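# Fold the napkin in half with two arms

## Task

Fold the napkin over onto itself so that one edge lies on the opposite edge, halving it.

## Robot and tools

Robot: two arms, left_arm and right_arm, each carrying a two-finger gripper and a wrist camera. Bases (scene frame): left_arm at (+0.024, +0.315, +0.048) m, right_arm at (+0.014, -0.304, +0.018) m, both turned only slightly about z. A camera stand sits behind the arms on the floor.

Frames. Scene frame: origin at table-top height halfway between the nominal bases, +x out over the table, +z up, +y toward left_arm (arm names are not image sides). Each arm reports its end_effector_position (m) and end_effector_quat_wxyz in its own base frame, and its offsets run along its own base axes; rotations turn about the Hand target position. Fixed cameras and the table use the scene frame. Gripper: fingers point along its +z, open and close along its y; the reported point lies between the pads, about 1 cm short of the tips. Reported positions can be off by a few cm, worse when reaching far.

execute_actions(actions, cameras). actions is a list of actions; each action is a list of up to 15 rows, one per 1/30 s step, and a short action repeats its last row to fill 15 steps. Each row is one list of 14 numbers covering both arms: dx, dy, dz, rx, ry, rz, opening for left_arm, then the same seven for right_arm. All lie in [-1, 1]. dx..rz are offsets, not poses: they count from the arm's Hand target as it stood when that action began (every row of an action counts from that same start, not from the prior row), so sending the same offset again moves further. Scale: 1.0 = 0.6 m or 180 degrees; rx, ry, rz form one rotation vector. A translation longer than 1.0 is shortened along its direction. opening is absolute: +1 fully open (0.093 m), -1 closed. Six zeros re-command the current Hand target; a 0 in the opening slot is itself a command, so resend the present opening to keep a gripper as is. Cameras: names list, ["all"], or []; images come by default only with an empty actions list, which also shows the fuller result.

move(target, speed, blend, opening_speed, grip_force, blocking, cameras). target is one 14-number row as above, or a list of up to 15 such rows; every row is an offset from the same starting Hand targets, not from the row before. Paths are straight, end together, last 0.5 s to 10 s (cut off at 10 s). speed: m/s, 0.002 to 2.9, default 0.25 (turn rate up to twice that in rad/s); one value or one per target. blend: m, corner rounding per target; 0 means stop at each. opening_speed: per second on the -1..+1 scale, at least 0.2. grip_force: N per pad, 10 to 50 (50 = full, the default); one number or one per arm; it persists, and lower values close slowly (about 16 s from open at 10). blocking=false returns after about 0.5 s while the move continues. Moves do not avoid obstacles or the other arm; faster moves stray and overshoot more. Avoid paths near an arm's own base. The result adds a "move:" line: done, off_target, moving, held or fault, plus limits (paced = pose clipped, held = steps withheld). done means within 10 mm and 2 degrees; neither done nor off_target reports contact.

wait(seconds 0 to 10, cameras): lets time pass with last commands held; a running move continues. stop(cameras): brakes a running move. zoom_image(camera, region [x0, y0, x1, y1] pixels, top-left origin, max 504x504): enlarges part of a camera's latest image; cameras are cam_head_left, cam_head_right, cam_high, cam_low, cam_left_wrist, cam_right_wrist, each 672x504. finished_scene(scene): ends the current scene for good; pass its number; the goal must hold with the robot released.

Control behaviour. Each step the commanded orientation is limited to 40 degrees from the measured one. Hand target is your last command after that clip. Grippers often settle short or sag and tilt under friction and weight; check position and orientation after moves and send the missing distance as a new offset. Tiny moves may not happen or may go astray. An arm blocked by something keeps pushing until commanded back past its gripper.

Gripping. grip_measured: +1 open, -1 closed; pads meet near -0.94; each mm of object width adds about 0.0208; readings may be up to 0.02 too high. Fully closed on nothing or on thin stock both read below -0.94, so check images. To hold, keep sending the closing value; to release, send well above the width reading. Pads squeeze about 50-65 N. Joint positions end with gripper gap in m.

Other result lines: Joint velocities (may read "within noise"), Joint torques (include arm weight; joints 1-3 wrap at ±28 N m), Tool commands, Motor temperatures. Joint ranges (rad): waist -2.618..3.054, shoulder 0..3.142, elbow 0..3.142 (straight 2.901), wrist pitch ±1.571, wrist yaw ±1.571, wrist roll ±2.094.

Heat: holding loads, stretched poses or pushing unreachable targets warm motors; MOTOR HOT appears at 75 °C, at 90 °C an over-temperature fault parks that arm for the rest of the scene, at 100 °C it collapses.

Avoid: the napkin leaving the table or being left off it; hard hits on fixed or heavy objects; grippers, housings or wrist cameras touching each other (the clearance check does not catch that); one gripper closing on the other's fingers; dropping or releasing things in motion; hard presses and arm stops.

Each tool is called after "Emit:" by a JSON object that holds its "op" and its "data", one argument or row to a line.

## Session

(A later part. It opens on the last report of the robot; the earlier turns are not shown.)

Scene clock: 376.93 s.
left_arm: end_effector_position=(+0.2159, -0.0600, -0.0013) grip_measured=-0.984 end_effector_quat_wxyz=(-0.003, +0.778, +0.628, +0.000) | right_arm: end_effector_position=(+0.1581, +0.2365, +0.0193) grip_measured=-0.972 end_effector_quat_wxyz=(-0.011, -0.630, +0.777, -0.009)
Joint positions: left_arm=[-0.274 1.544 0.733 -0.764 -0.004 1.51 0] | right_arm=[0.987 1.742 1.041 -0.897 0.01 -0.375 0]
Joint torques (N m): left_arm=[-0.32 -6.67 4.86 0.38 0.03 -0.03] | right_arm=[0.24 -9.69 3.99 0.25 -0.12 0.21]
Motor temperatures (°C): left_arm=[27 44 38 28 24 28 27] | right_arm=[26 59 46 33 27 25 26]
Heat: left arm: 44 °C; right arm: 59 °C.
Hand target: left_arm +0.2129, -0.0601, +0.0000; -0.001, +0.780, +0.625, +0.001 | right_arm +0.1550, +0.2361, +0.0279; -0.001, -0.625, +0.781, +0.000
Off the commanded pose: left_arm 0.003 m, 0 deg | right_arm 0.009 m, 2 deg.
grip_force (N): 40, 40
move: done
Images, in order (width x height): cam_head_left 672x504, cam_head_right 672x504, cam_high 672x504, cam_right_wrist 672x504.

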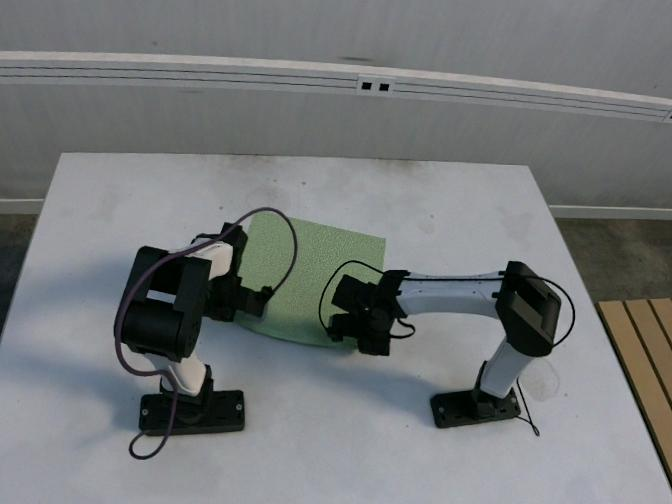

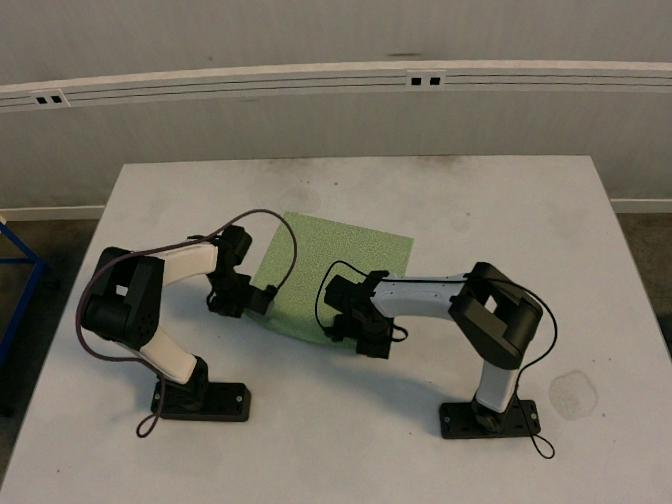

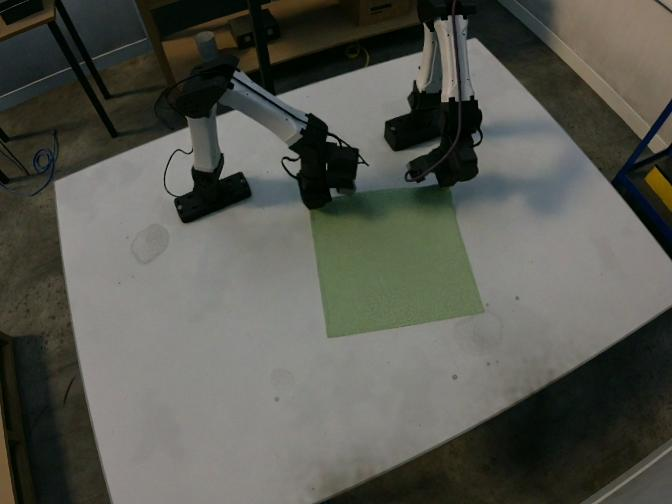

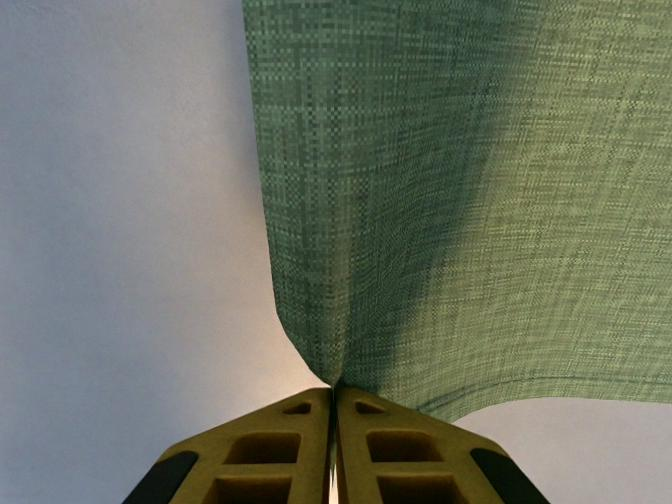

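Emit:
{"op": "move", "data": {
  "target": [
    [0.065,-0.0148,0.09,0,0,0,-1,0.0647,-0.0159,0.1093,0,0,0,-1],
    [0.1788,-0.0406,0.19,0,0,0,-1,0.178,-0.0437,0.2093,0,0,0,-1],
    [0.3088,-0.0701,0.215,0,0,0,-1,0.3074,-0.0755,0.2343,0,0,0,-1],
    [0.4225,-0.0959,0.1567,0,0,0,-1,0.4207,-0.1034,0.176,0,0,0,-1],
    [0.4875,-0.1107,0.0817,0,0,0,-1,0.4854,-0.1193,0.101,0,0,0,-1]
  ],
  "speed": 0.22,
  "blend": [0.03,0.03,0.03,0.03,0],
  "cameras": ["all"]
}}

Scene clock: 444.80 s.
left_arm: end_effector_position=(+0.5034, -0.1302, +0.0456) grip_measured=-0.984 end_effector_quat_wxyz=(+0.024, +0.778, +0.628, +0.020) | right_arm: end_effector_position=(+0.4428, +0.1616, +0.0882) grip_measured=-0.972 end_effector_quat_wxyz=(-0.005, -0.619, +0.785, -0.003)
Joint positions: left_arm=[-0.254 2.74 2.785 -1.554 -0.004 1.529 0] | right_arm=[0.353 2.469 2.438 -1.548 0.01 -0.981 0]
Joint torques (N m): left_arm=[0.58 -14.35 8.68 0.4 0.02 0.05] | right_arm=[0.08 -10.22 8.46 0.2 -0.13 -0.02]
Motor temperatures (°C): left_arm=[27 42 37 26 23 28 27] | right_arm=[26 56 44 32 27 25 26]
Heat: left arm: 42 °C; right arm: 56 °C.
Hand target: left_arm +0.5053, -0.1264, +0.0489; -0.001, +0.780, +0.625, +0.000 | right_arm +0.4463, +0.1645, +0.0886; -0.001, -0.625, +0.781, +0.000
Off the commanded pose: left_arm 0.005 m, 4 deg | right_arm 0.005 m, 1 deg.
joint sent to its limit (left arm) — joint 4 (wrist pitch), lower limit. The joint targets are off in orientation, not in position.
grip_force (N): 40, 40
move: off_target (left_arm)

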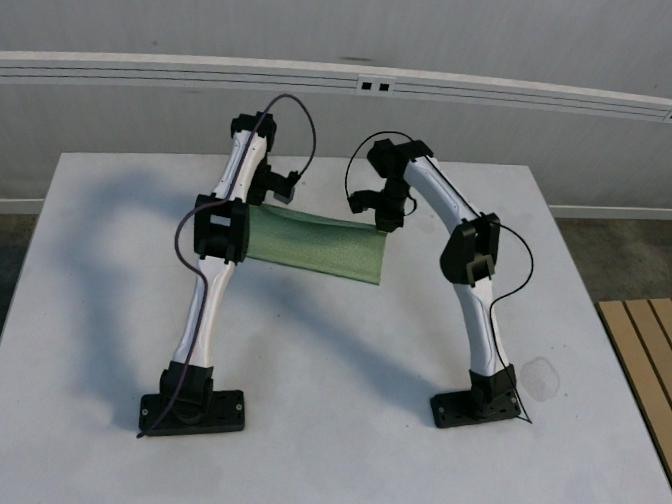

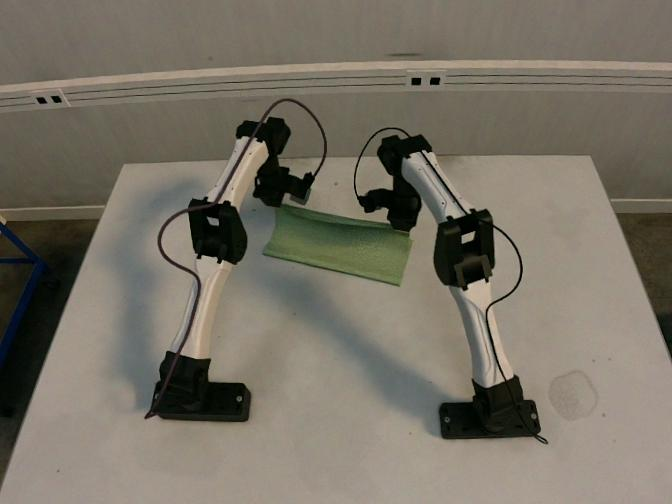

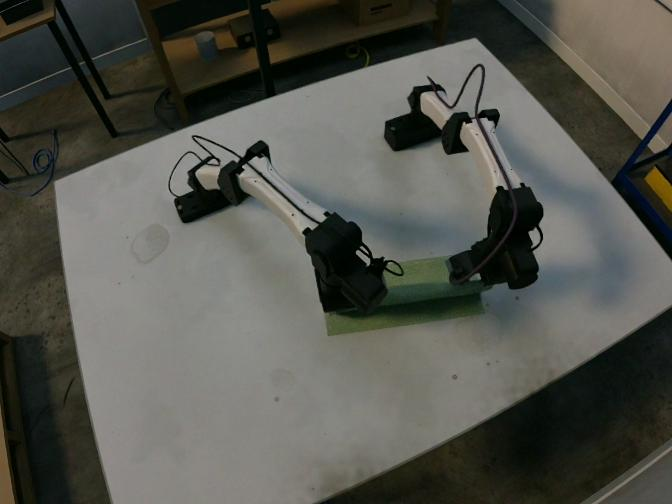

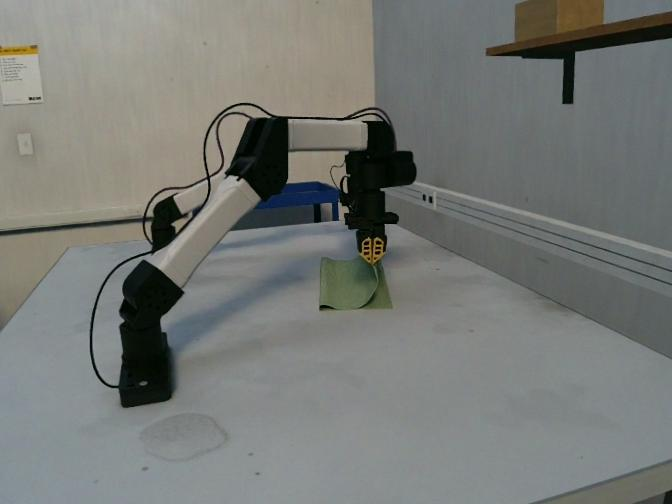

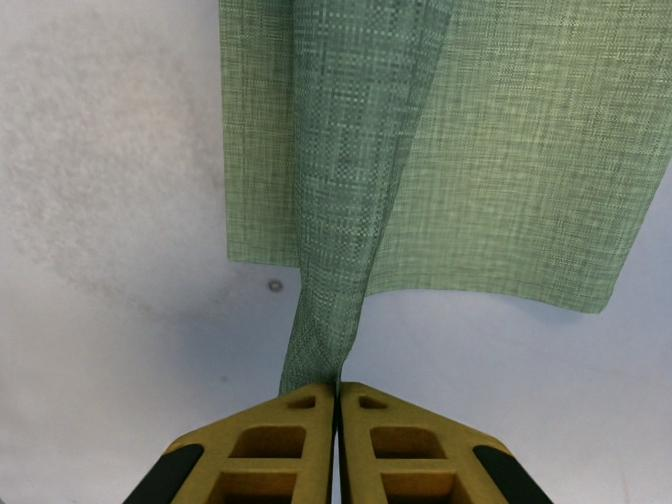

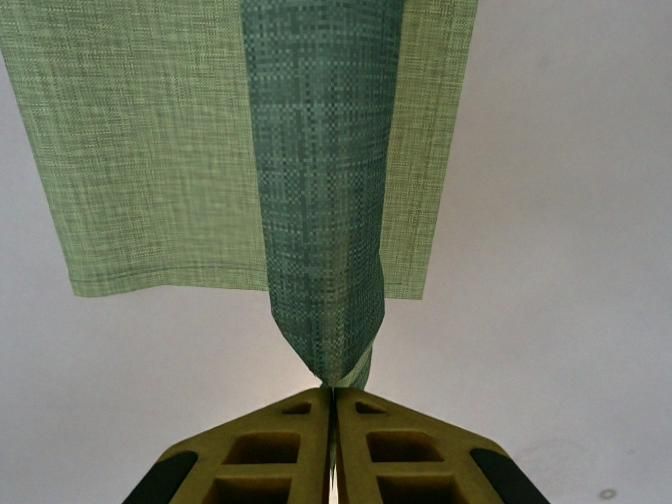

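Emit:
{"op": "move", "data": {
  "target": [0.065,-0.037,-0.125,0,0,0,-1,0.0478,-0.0288,-0.137,0,0,0,-1],
  "speed": 0.15,
  "cameras": ["cam_left_wrist","cam_right_wrist","cam_head_left","cam_low"]
}}

Scene clock: 521.63 s.
left_arm: end_effector_position=(+0.5392, -0.1433, -0.0245) grip_measured=-0.984 end_effector_quat_wxyz=(+0.052, +0.779, +0.624, +0.041) | right_arm: end_effector_position=(+0.4738, +0.1480, +0.0152) grip_measured=-0.972 end_effector_quat_wxyz=(+0.001, -0.621, +0.784, -0.006)
Joint positions: left_arm=[-0.261 2.915 2.845 -1.369 -0.004 1.529 0] | right_arm=[0.306 2.575 2.344 -1.334 0.01 -1.034 0]
Joint torques (N m): left_arm=[-0.57 -14.43 8.66 0.92 0.01 -0.14] | right_arm=[-0.36 -11.11 5.45 0.48 -0.14 -0.07]
Motor temperatures (°C): left_arm=[27 56 42 26 23 28 27] | right_arm=[26 68 51 30 26 25 26]
Heat: left arm: 56 °C; right arm: 68 °C.
Hand target: left_arm +0.5444, -0.1485, -0.0261; -0.001, +0.780, +0.626, +0.001 | right_arm +0.4749, +0.1472, +0.0065; -0.001, -0.625, +0.781, +0.000
Off the commanded pose: left_arm 0.008 m, 8 deg | right_arm 0.009 m, 1 deg.
elbow stopped short (left arm): the move would have taken joint 3 (elbow) straighter than the controller allows.
grip_force (N): 40, 40
move: off_target (left_arm)
Images, in order (width x height): cam_head_left 672x504, cam_low 672x504, cam_left_wrist 672x504, cam_right_wrist 672x504.

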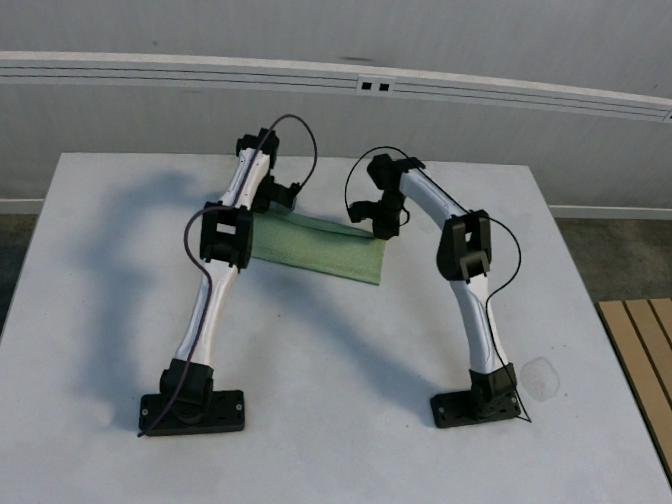

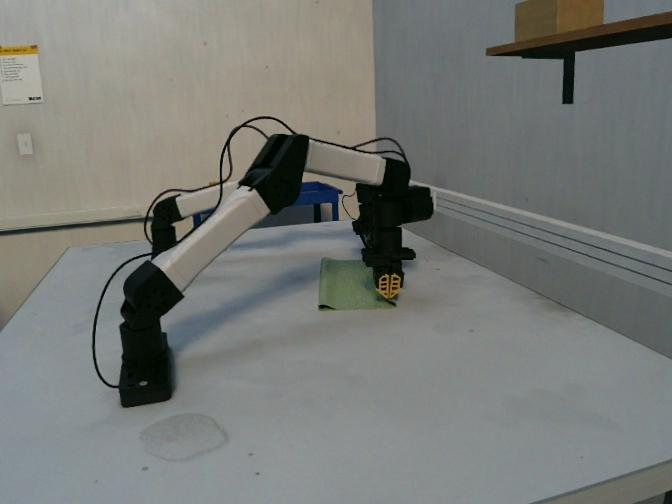

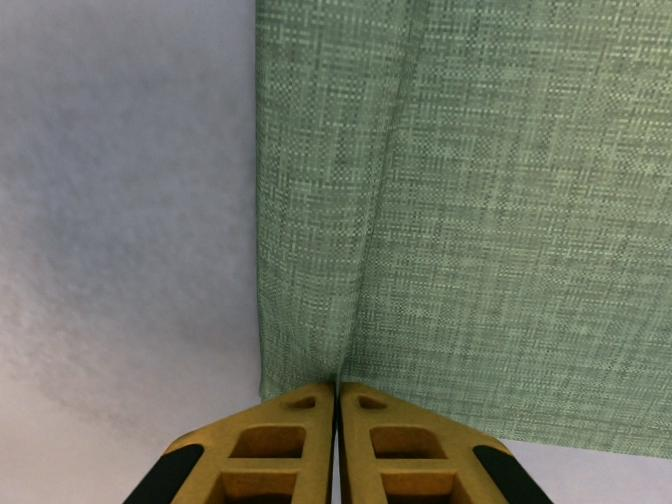

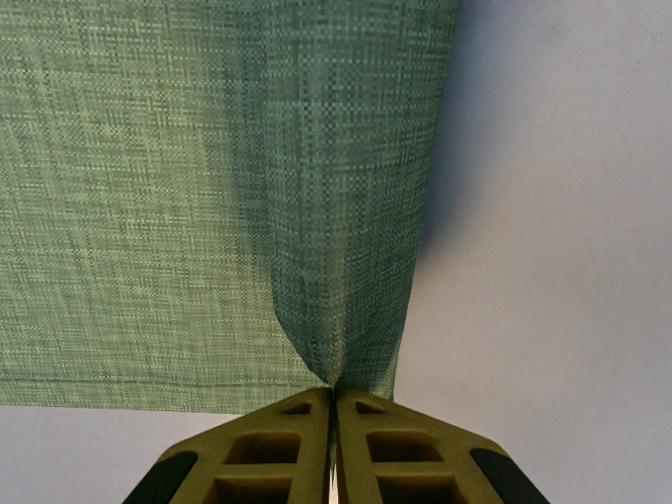

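Emit:
{"op": "move", "data": {
  "target": [
    [0.0085,-0.001,-0.0135,0,-0.078,0,-1,0.0047,-0.0012,-0.021,0,0,0,-1],
    [0.0085,-0.001,-0.0135,0,-0.078,0,-0.3,0.0047,-0.0012,-0.021,0,0,0,-0.3],
    [0.0085,-0.001,0.12,0,-0.078,0,-0.3,0.0047,-0.0012,0.12,0,0,0,-0.3],
    [-0.25,0.1,0.15,0,0,0,-0.3,-0.25,-0.15,0.15,0,0,0,-0.3]
  ],
  "speed": [0.06,0.06,0.1,0.3],
  "opening_speed": 0.6,
  "cameras": ["all"]
}}

Scene clock: 542.40 s.
left_arm: end_effector_position=(+0.3941, -0.0877, +0.0600) grip_measured=-0.303 end_effector_quat_wxyz=(-0.012, +0.776, +0.630, +0.000) | right_arm: end_effector_position=(+0.3249, +0.0566, +0.0891) grip_measured=-0.302 end_effector_quat_wxyz=(-0.018, -0.620, +0.784, +0.004)
Joint positions: left_arm=[-0.225 2.125 1.742 -1.208 -0.014 1.553 0.031] | right_arm=[0.178 1.834 1.447 -1.219 0.01 -1.16 0.031]
Joint torques (N m): left_arm=[0.1 -12.9 5.45 0.5 0.15 0.06] | right_arm=[-0.17 -10.22 4.41 0.4 -0.14 -0.06]
Motor temperatures (°C): left_arm=[27 60 43 26 23 28 27] | right_arm=[26 69 48 30 26 25 26]
Heat: left arm: 60 °C; right arm: 69 °C.
Hand target: left_arm +0.3944, -0.0885, +0.0640; -0.001, +0.780, +0.626, +0.001 | right_arm +0.3250, +0.0572, +0.0965; -0.001, -0.625, +0.781, +0.000
Off the commanded pose: left_arm 0.004 m, 1 deg | right_arm 0.007 m, 2 deg.
elbow stopped short (left arm): the move would have taken joint 3 (elbow) straighter than the controller allows.
grip_force (N): 40, 40
move: done; target 2's new opening was sent with right_arm's hand 0.015 m and 2 deg from that target

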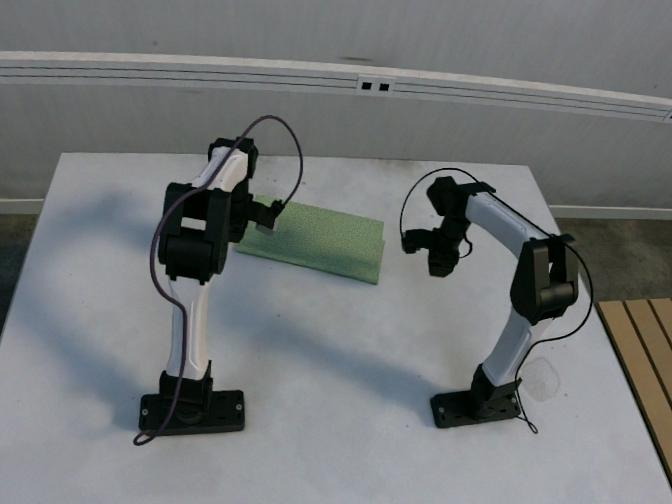

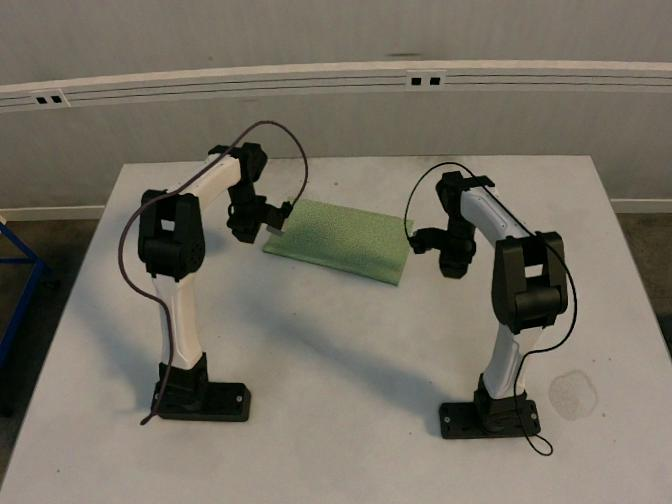

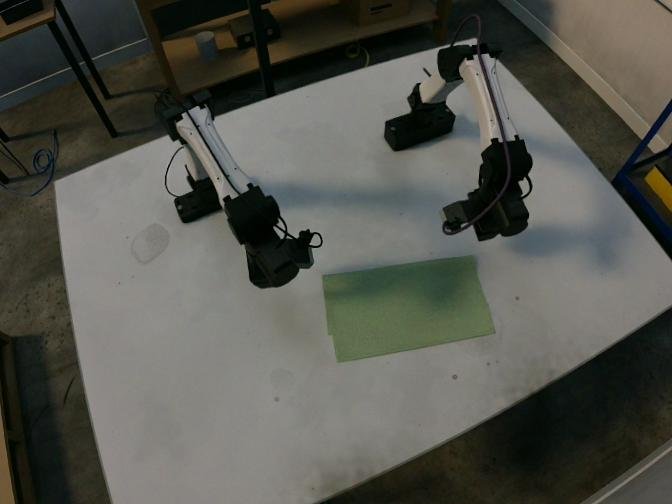

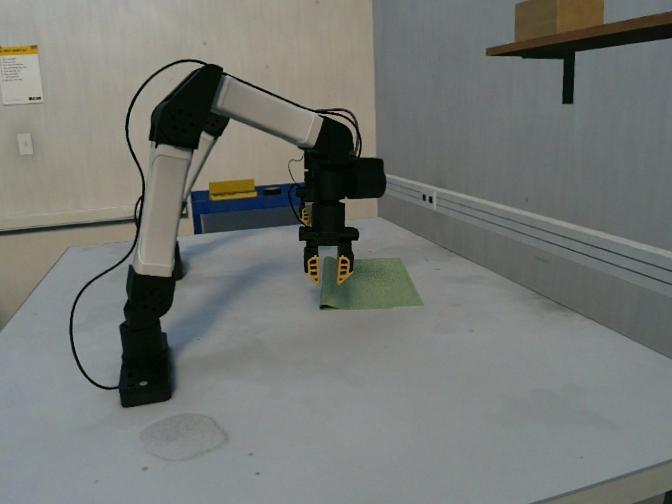

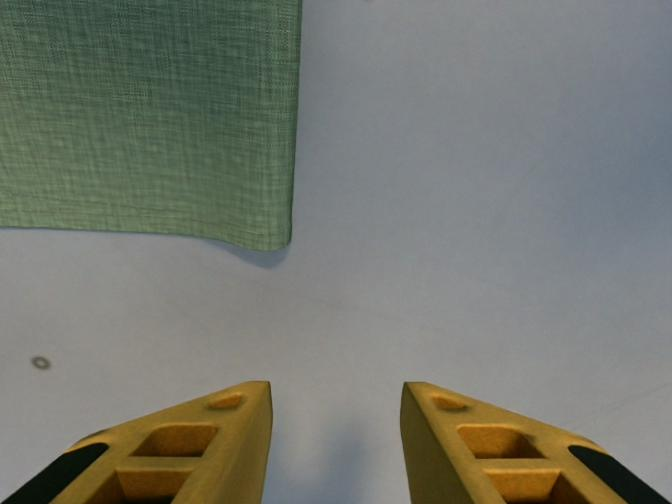

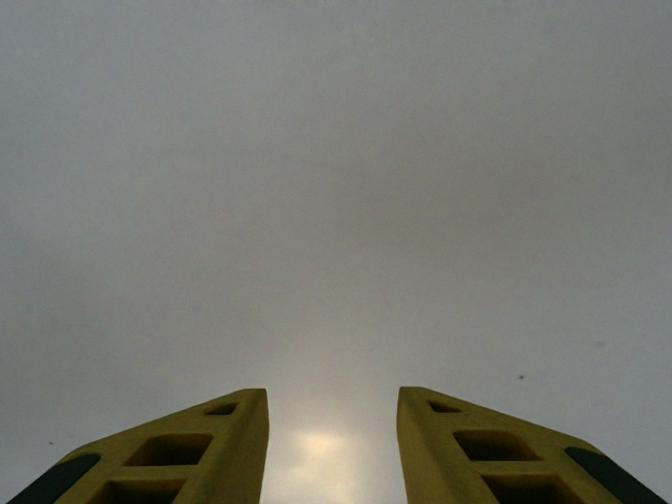

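Emit:
{"op": "zoom_image", "data": {
  "camera": "cam_high",
  "region": [310, 240, 510, 375]
}}

Emit:
{"op": "zoom_image", "data": {
  "camera": "cam_head_right",
  "region": [250, 180, 430, 300]
}}

Scaled by 2.520 from the camera's 672x504 image, which has a finer 960x720 frame.

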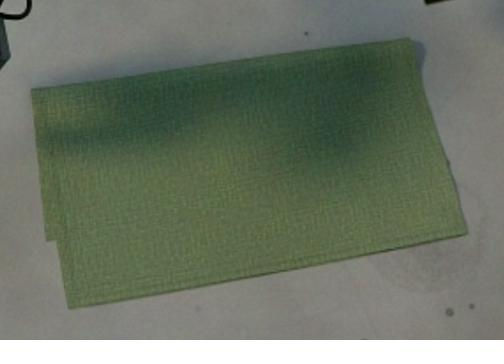

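Scaled by 2.800 from the camera's 672x504 image, which has a finer 960x720 frame.

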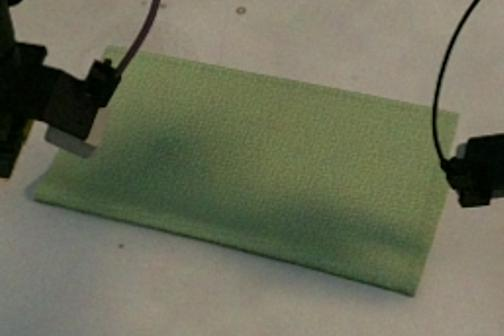

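Emit:
{"op": "zoom_image", "data": {
  "camera": "cam_high",
  "region": [315, 310, 385, 370]
}}

Emit:
{"op": "zoom_image", "data": {
  "camera": "cam_head_left",
  "region": [340, 200, 410, 295]
}}

Emit:
{"op": "zoom_image", "data": {
  "camera": "cam_low",
  "region": [310, 250, 440, 320]
}}

Scaled by 7.200 from the camera's 672x504 image, which has a finer 960x720 frame.

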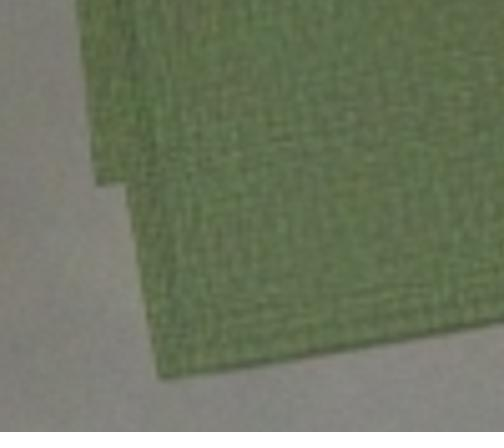

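Scaled by 5.305 from the camera's 672x504 image, which has a finer 960x720 frame.

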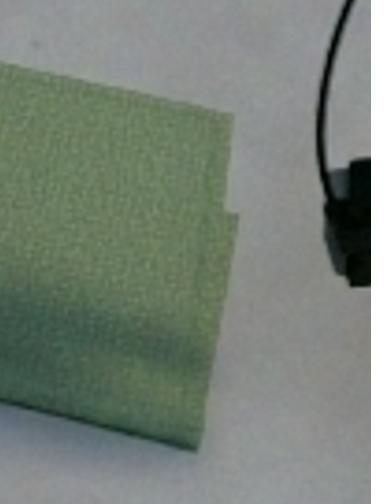

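Scaled by 3.877 from the camera's 672x504 image, which has a finer 960x720 frame.

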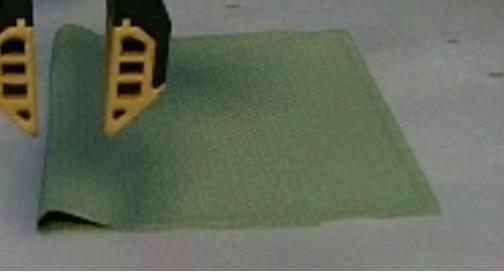

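Emit:
{"op": "move", "data": {
  "target": [0.127,0.047,0.067,0,0,0,-0.3,0.158,0.072,0.05,0,0,0,-0.3],
  "speed": 0.3,
  "cameras": ["cam_left_wrist","cam_right_wrist"]
}}

Emit:
{"op": "move", "data": {
  "target": [-0.3,0,0.05,0,0,0,-0.3,-0.35,0.0,0.05,0,0,0,-0.3],
  "speed": 0.3,
  "cameras": ["cam_head_left"]
}}

Scene clock: 578.23 s.
left_arm: end_effector_position=(+0.4699, -0.0572, +0.1054) grip_measured=-0.303 end_effector_quat_wxyz=(+0.008, +0.774, +0.632, +0.015) | right_arm: end_effector_position=(+0.4146, +0.0972, +0.1257) grip_measured=-0.302 end_effector_quat_wxyz=(-0.005, -0.630, +0.777, -0.003)
Joint positions: left_arm=[-0.125 2.439 2.454 -1.554 -0.011 1.647 0.031] | right_arm=[0.234 2.219 2.154 -1.514 0.01 -1.128 0.031]
Joint torques (N m): left_arm=[-0.36 -11.89 8.73 0.31 0.09 0.05] | right_arm=[0.2 -8.59 8.53 0.22 -0.14 0.21]
Motor temperatures (°C): left_arm=[27 62 40 25 23 28 27] | right_arm=[26 68 45 30 26 25 26]
Heat: left arm: 62 °C; right arm: 68 °C.
Hand target: left_arm +0.4705, -0.0604, +0.1042; -0.001, +0.780, +0.626, +0.000 | right_arm +0.4198, +0.1004, +0.1264; -0.001, -0.625, +0.781, +0.000
Off the commanded pose: left_arm 0.003 m, 2 deg | right_arm 0.006 m, 1 deg.
joint sent to its limit (left arm) — joint 4 (wrist pitch), lower limit. The joint targets still meet the commanded pose.
grip_force (N): 40, 40
move: done
Images, in order (width x height): cam_left_wrist 672x504, cam_right_wrist 672x504.

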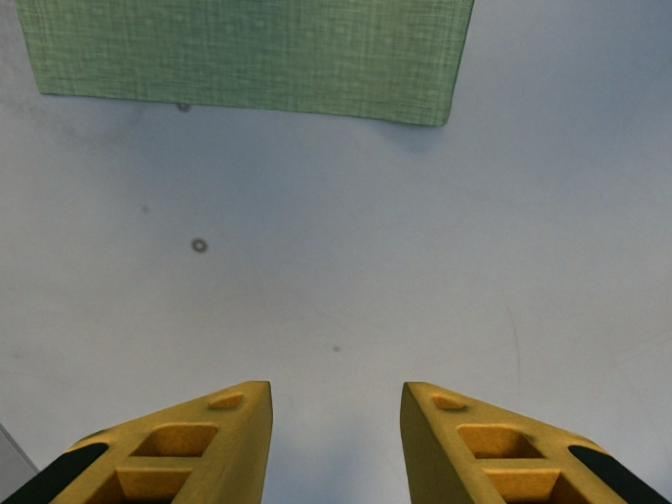

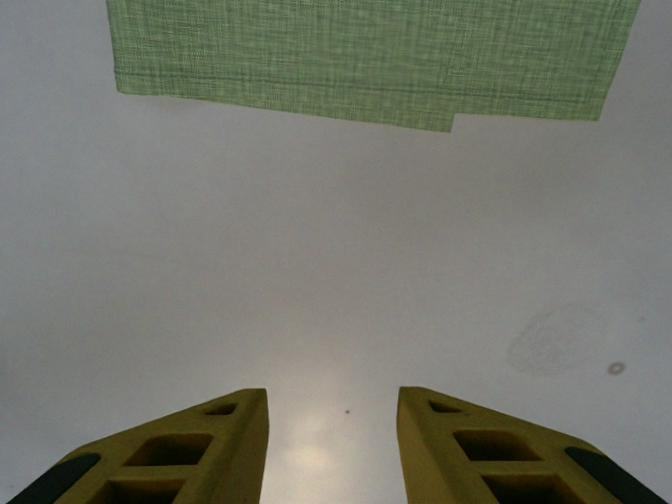

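Scene clock: 579.77 s.
left_arm: end_effector_position=(+0.2916, -0.0573, +0.1336) grip_measured=-0.303 end_effector_quat_wxyz=(-0.009, +0.783, +0.622, -0.001) | right_arm: end_effector_position=(+0.2140, +0.0993, +0.1561) grip_measured=-0.302 end_effector_quat_wxyz=(-0.006, -0.628, +0.778, -0.003)
Joint positions: left_arm=[-0.2 1.679 1.439 -1.345 -0.01 1.599 0.031] | right_arm=[0.441 1.446 1.297 -1.432 0.009 -0.917 0.031]
Joint torques (N m): left_arm=[-0.55 -8.51 5.5 0.5 0.09 -0.21] | right_arm=[0.49 -5.89 4.29 0.38 -0.13 0.17]
Motor temperatures (°C): left_arm=[27 62 40 25 23 28 27] | right_arm=[26 68 45 30 26 25 26]
Heat: left arm: 62 °C; right arm: 68 °C.
Hand target: left_arm +0.2906, -0.0604, +0.1341; -0.001, +0.780, +0.626, +0.001 | right_arm +0.2098, +0.1004, +0.1565; -0.001, -0.625, +0.781, +0.000
Off the commanded pose: left_arm 0.003 m, 1 deg | right_arm 0.004 m, 1 deg.
grip_force (N): 40, 40
move: done
Images, in order (width x height): cam_head_left 672x504.

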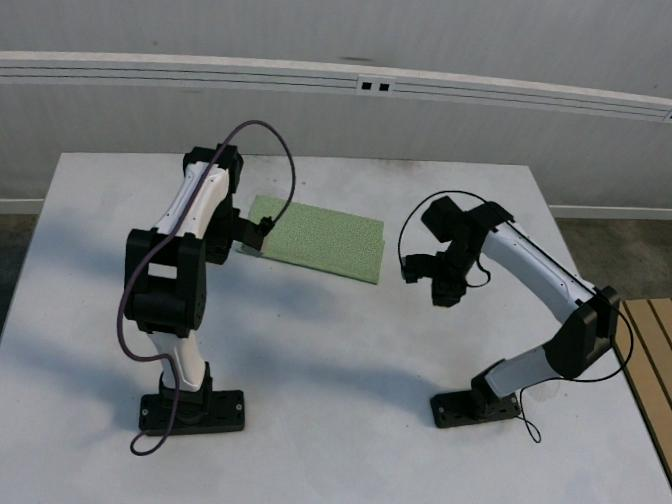

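Emit:
{"op": "move", "data": {
  "target": [0,0,0,0,0,0,-0.3,0.3,-0.02,-0.05,0,0,0,-0.3],
  "speed": 0.4,
  "cameras": ["cam_right_wrist","cam_low","cam_head_left"]
}}

Emit:
{"op": "zoom_image", "data": {
  "camera": "cam_right_wrist",
  "region": [90, 0, 390, 180]
}}

Emit:
{"op": "zoom_image", "data": {
  "camera": "cam_right_wrist",
  "region": [370, 0, 670, 180]
}}

Scene clock: 599.83 s.
left_arm: end_effector_position=(+0.2917, -0.0573, +0.1336) grip_measured=-0.303 end_effector_quat_wxyz=(-0.009, +0.783, +0.622, -0.001) | right_arm: end_effector_position=(+0.3837, +0.0854, +0.1231) grip_measured=-0.302 end_effector_quat_wxyz=(-0.008, -0.619, +0.786, -0.001)
Joint positions: left_arm=[-0.2 1.679 1.439 -1.345 -0.01 1.599 0.031] | right_arm=[0.223 2.063 1.899 -1.42 0.009 -1.111 0.031]
Joint torques (N m): left_arm=[-0.58 -8.53 5.46 0.53 0.08 -0.21] | right_arm=[0.13 -7.95 8.62 0.21 -0.13 -0.05]
Motor temperatures (°C): left_arm=[27 56 39 25 23 28 26] | right_arm=[26 60 44 30 26 25 26]
Heat: left arm: 56 °C; right arm: 60 °C.
Hand target: left_arm +0.2906, -0.0604, +0.1341; -0.001, +0.780, +0.625, +0.001 | right_arm +0.3898, +0.0884, +0.1264; -0.001, -0.625, +0.781, +0.000
Off the commanded pose: left_arm 0.003 m, 1 deg | right_arm 0.008 m, 1 deg.
grip_force (N): 40, 40
move: done
Images, in order (width x height): cam_head_left 672x504, cam_low 672x504, cam_right_wrist 672x504.

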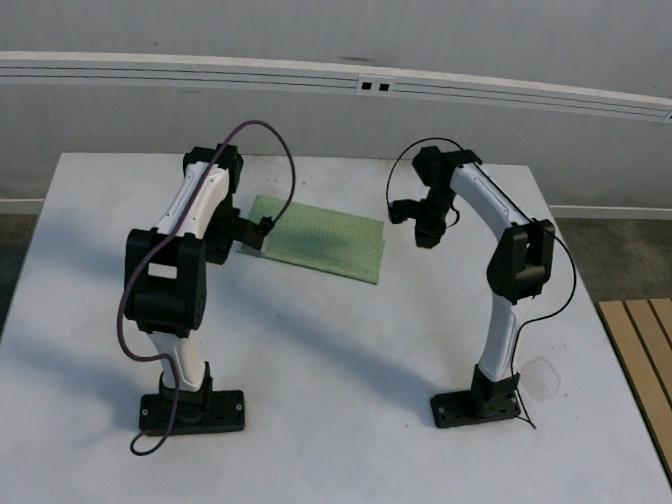

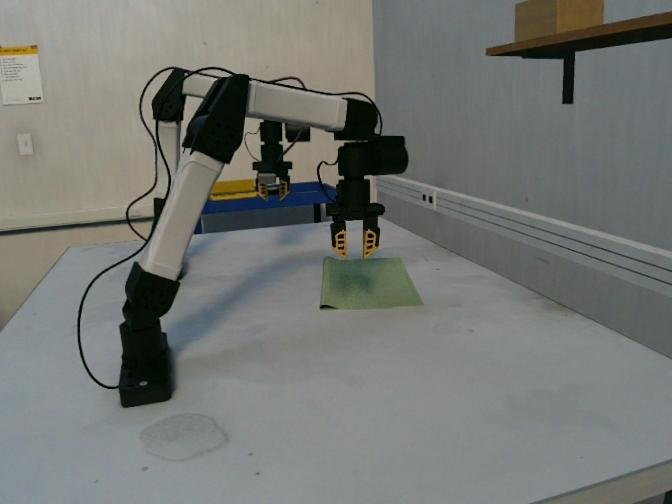

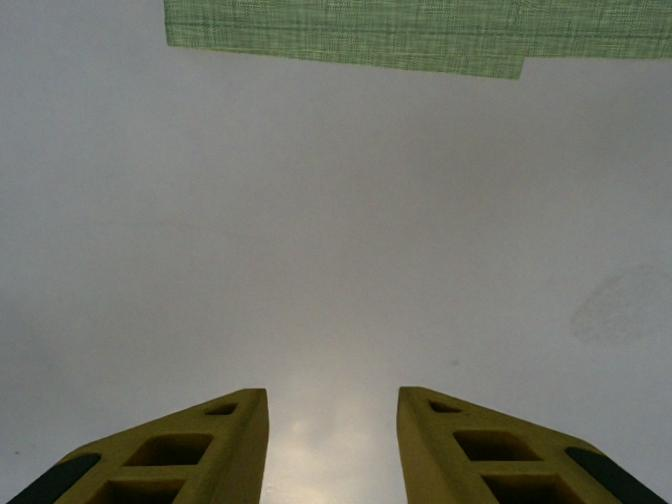

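Scaled by 1.680 from the camera's 672x504 image, which has a finer 960x720 frame.

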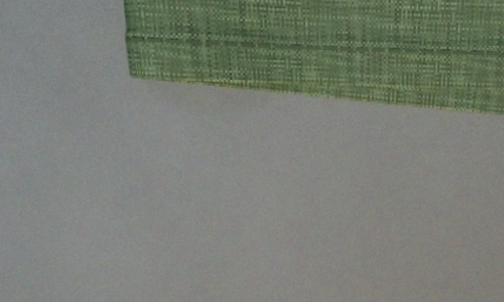

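Scaled by 1.680 from the camera's 672x504 image, which has a finer 960x720 frame.

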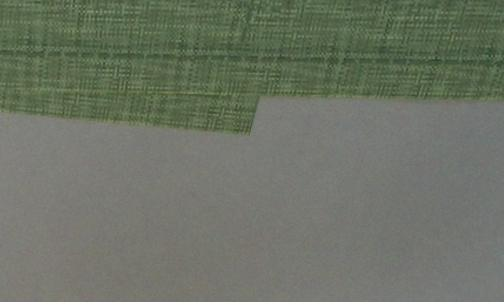

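Emit:
{"op": "move", "data": {
  "target": [
    [0.274,-0.149,-0.19,0,0,0,-1,0.042,0.169,-0.136,0,0,0,-1],
    [0.274,-0.149,-0.3,0,0,0,-1,0.042,0.169,-0.238,0,0,0,-1],
    [0.2173,-0.136,-0.3,0,0,0,-1,-0.055,0.193,-0.238,0,0,0,-1],
    [0.2173,-0.136,-0.1,0,0,0,-1,-0.055,0.193,-0.05,0,0,0,-1]
  ],
  "speed": [0.3,0.06,0.06,0.15],
  "cameras": ["all"]
}}

Scene clock: 780.67 s.
left_arm: end_effector_position=(+0.4189, -0.1367, +0.0574) grip_measured=-0.985 end_effector_quat_wxyz=(-0.017, +0.783, +0.622, -0.005) | right_arm: end_effector_position=(+0.3516, +0.1955, +0.0698) grip_measured=-0.973 end_effector_quat_wxyz=(-0.037, -0.628, +0.777, -0.003)
Joint positions: left_arm=[-0.319 2.304 2.025 -1.325 -0.01 1.479 0] | right_arm=[0.515 2.168 1.848 -1.323 0.017 -0.843 0]
Joint torques (N m): left_arm=[-0.61 -14.76 8.7 0.16 0.09 -0.2] | right_arm=[0.54 -13.74 8.25 0.08 -0.21 0.2]
Motor temperatures (°C): left_arm=[27 51 38 24 23 27 26] | right_arm=[26 59 53 28 26 25 26]
Heat: left arm: 51 °C; right arm: 59 °C.
Hand target: left_arm +0.4209, -0.1420, +0.0741; -0.001, +0.780, +0.625, +0.000 | right_arm +0.3567, +0.2043, +0.0965; -0.001, -0.625, +0.781, +0.000
Off the commanded pose: left_arm 0.018 m, 2 deg | right_arm 0.029 m, 4 deg.
grip_force (N): 40, 40
move: off_target (left_arm, right_arm)

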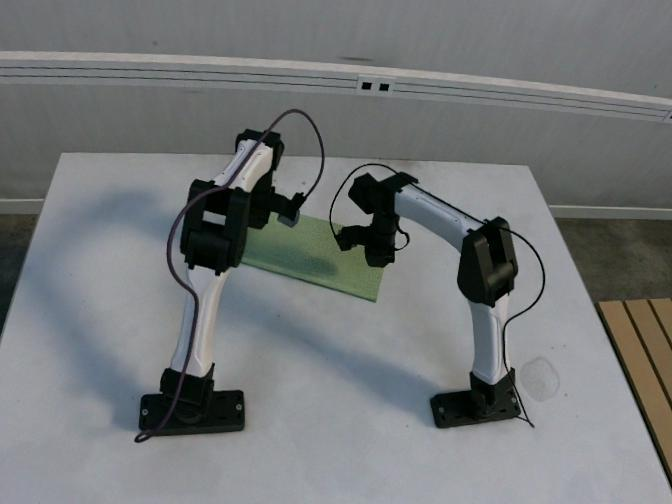

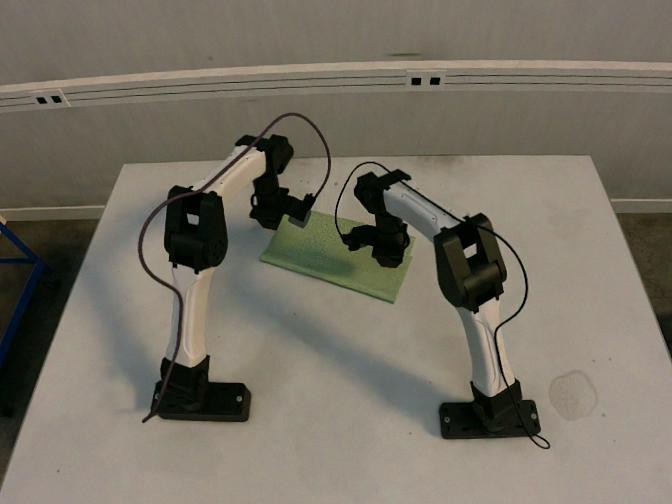

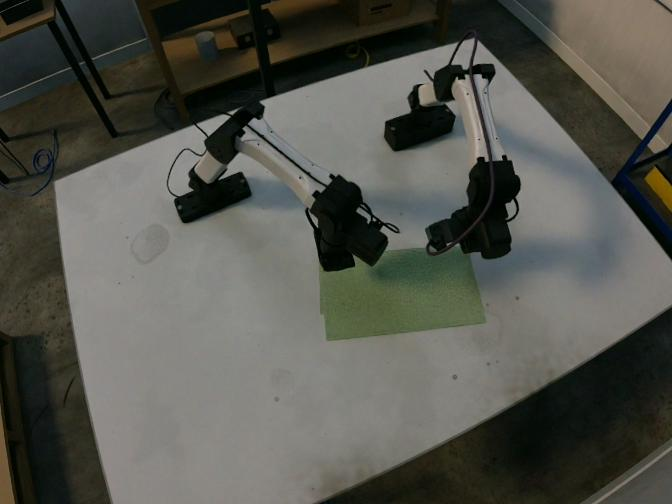

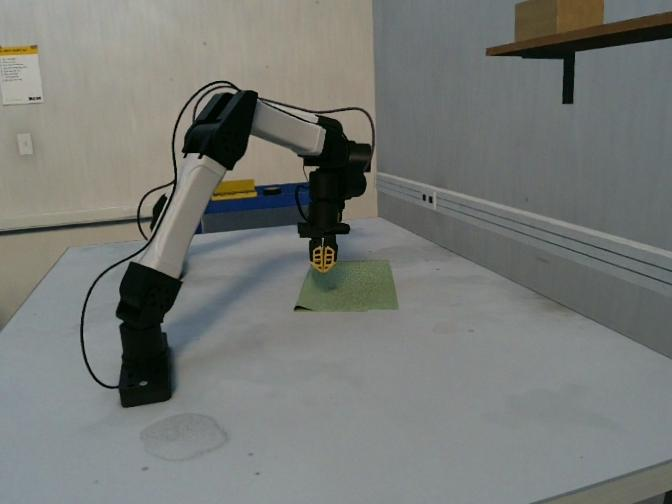

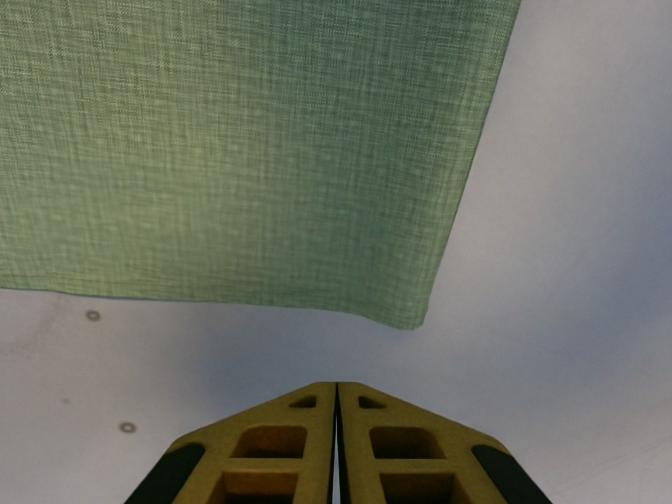

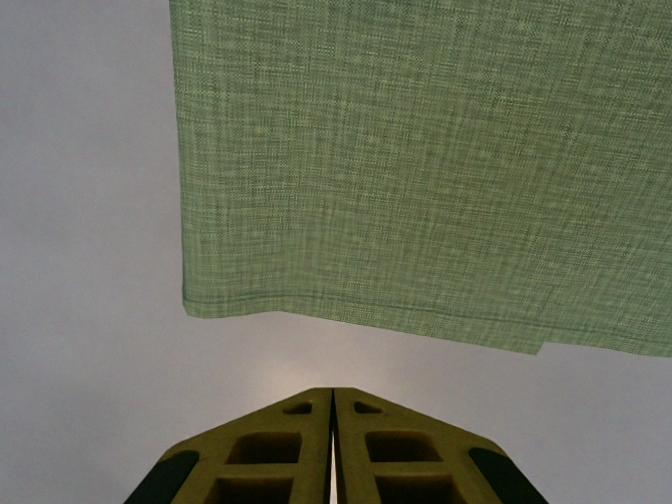

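Emit:
{"op": "move", "data": {
  "target": [
    [0,0,-0.2,0,0,0,-1,0,0,-0.19,0,0,0,-1],
    [-0.13,0.03,-0.2,0,0,0,-1,-0.13,0.03,-0.19,0,0,0,-1],
    [-0.13,0.03,-0.033,0,0,0,-1,-0.13,0.03,-0.011,0,0,0,-1],
    [0.11,0.013,-0.0785,0,0,0,-0.3,0.077,-0.084,-0.061,0,0,0,-0.3]
  ],
  "speed": [0.1,0.08,0.15,0.3],
  "cameras": ["cam_left_wrist","cam_right_wrist","cam_low","cam_high"]
}}

Scene clock: 836.30 s.
left_arm: end_effector_position=(+0.4867, -0.1336, +0.0304) grip_measured=-0.303 end_effector_quat_wxyz=(+0.001, +0.776, +0.630, +0.007) | right_arm: end_effector_position=(+0.3978, +0.1465, +0.0582) grip_measured=-0.302 end_effector_quat_wxyz=(-0.007, -0.616, +0.787, -0.004)
Joint positions: left_arm=[-0.271 2.646 2.54 -1.454 -0.009 1.506 0.031] | right_arm=[0.358 2.201 1.858 -1.238 0.013 -0.97 0.031]
Joint torques (N m): left_arm=[-0.02 -12.79 8.95 0.25 0.08 0.06] | right_arm=[0.68 -8.7 8.61 0.21 -0.17 -0.05]
Motor temperatures (°C): left_arm=[27 64 40 24 23 27 26] | right_arm=[26 69 51 28 26 25 26]
Heat: left arm: 64 °C; right arm: 69 °C.
Hand target: left_arm +0.4869, -0.1342, +0.0270; -0.001, +0.780, +0.625, +0.001 | right_arm +0.4029, +0.1538, +0.0598; -0.001, -0.625, +0.781, +0.000
Off the commanded pose: left_arm 0.003 m, 1 deg | right_arm 0.009 m, 1 deg.
grip_force (N): 40, 40
move: done
Images, in order (width x height): cam_high 672x504, cam_low 672x504, cam_left_wrist 672x504, cam_right_wrist 672x504.

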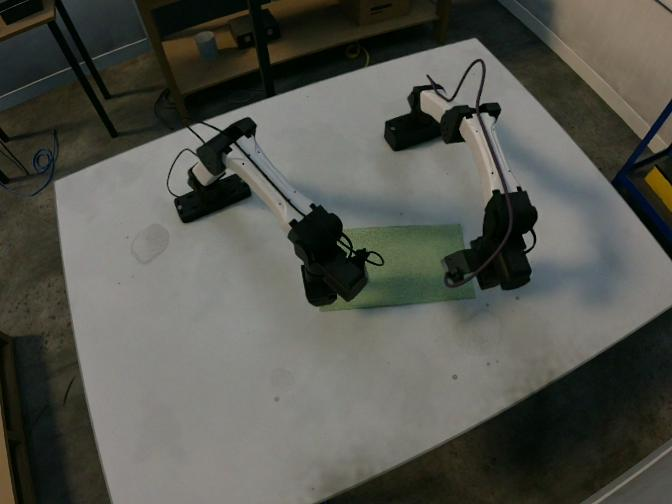

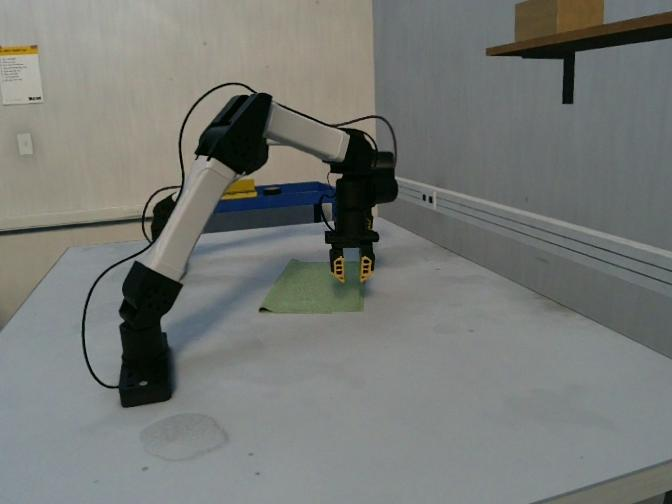

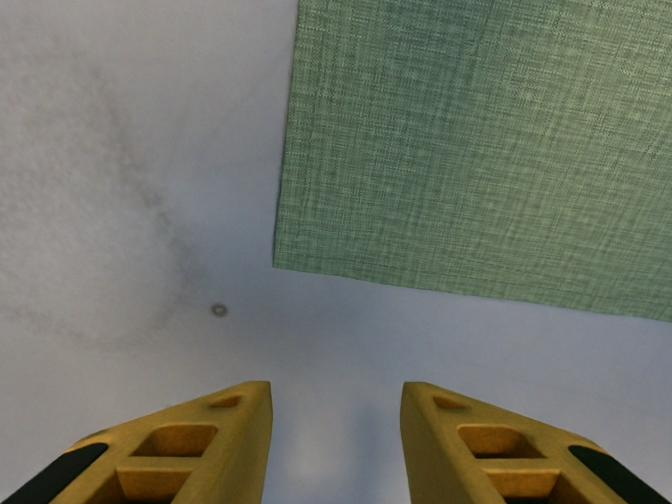

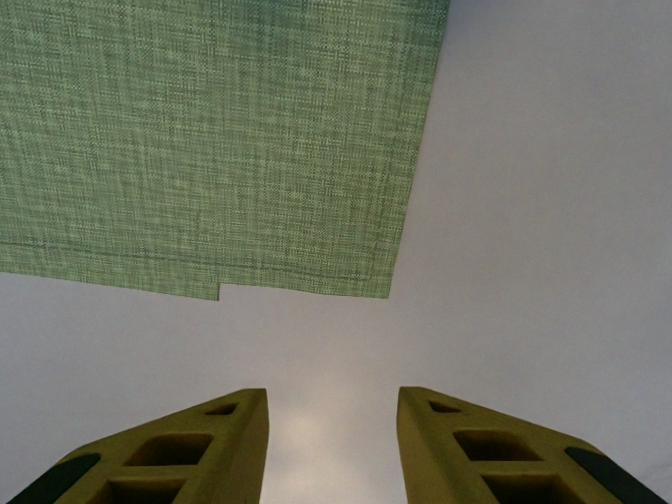

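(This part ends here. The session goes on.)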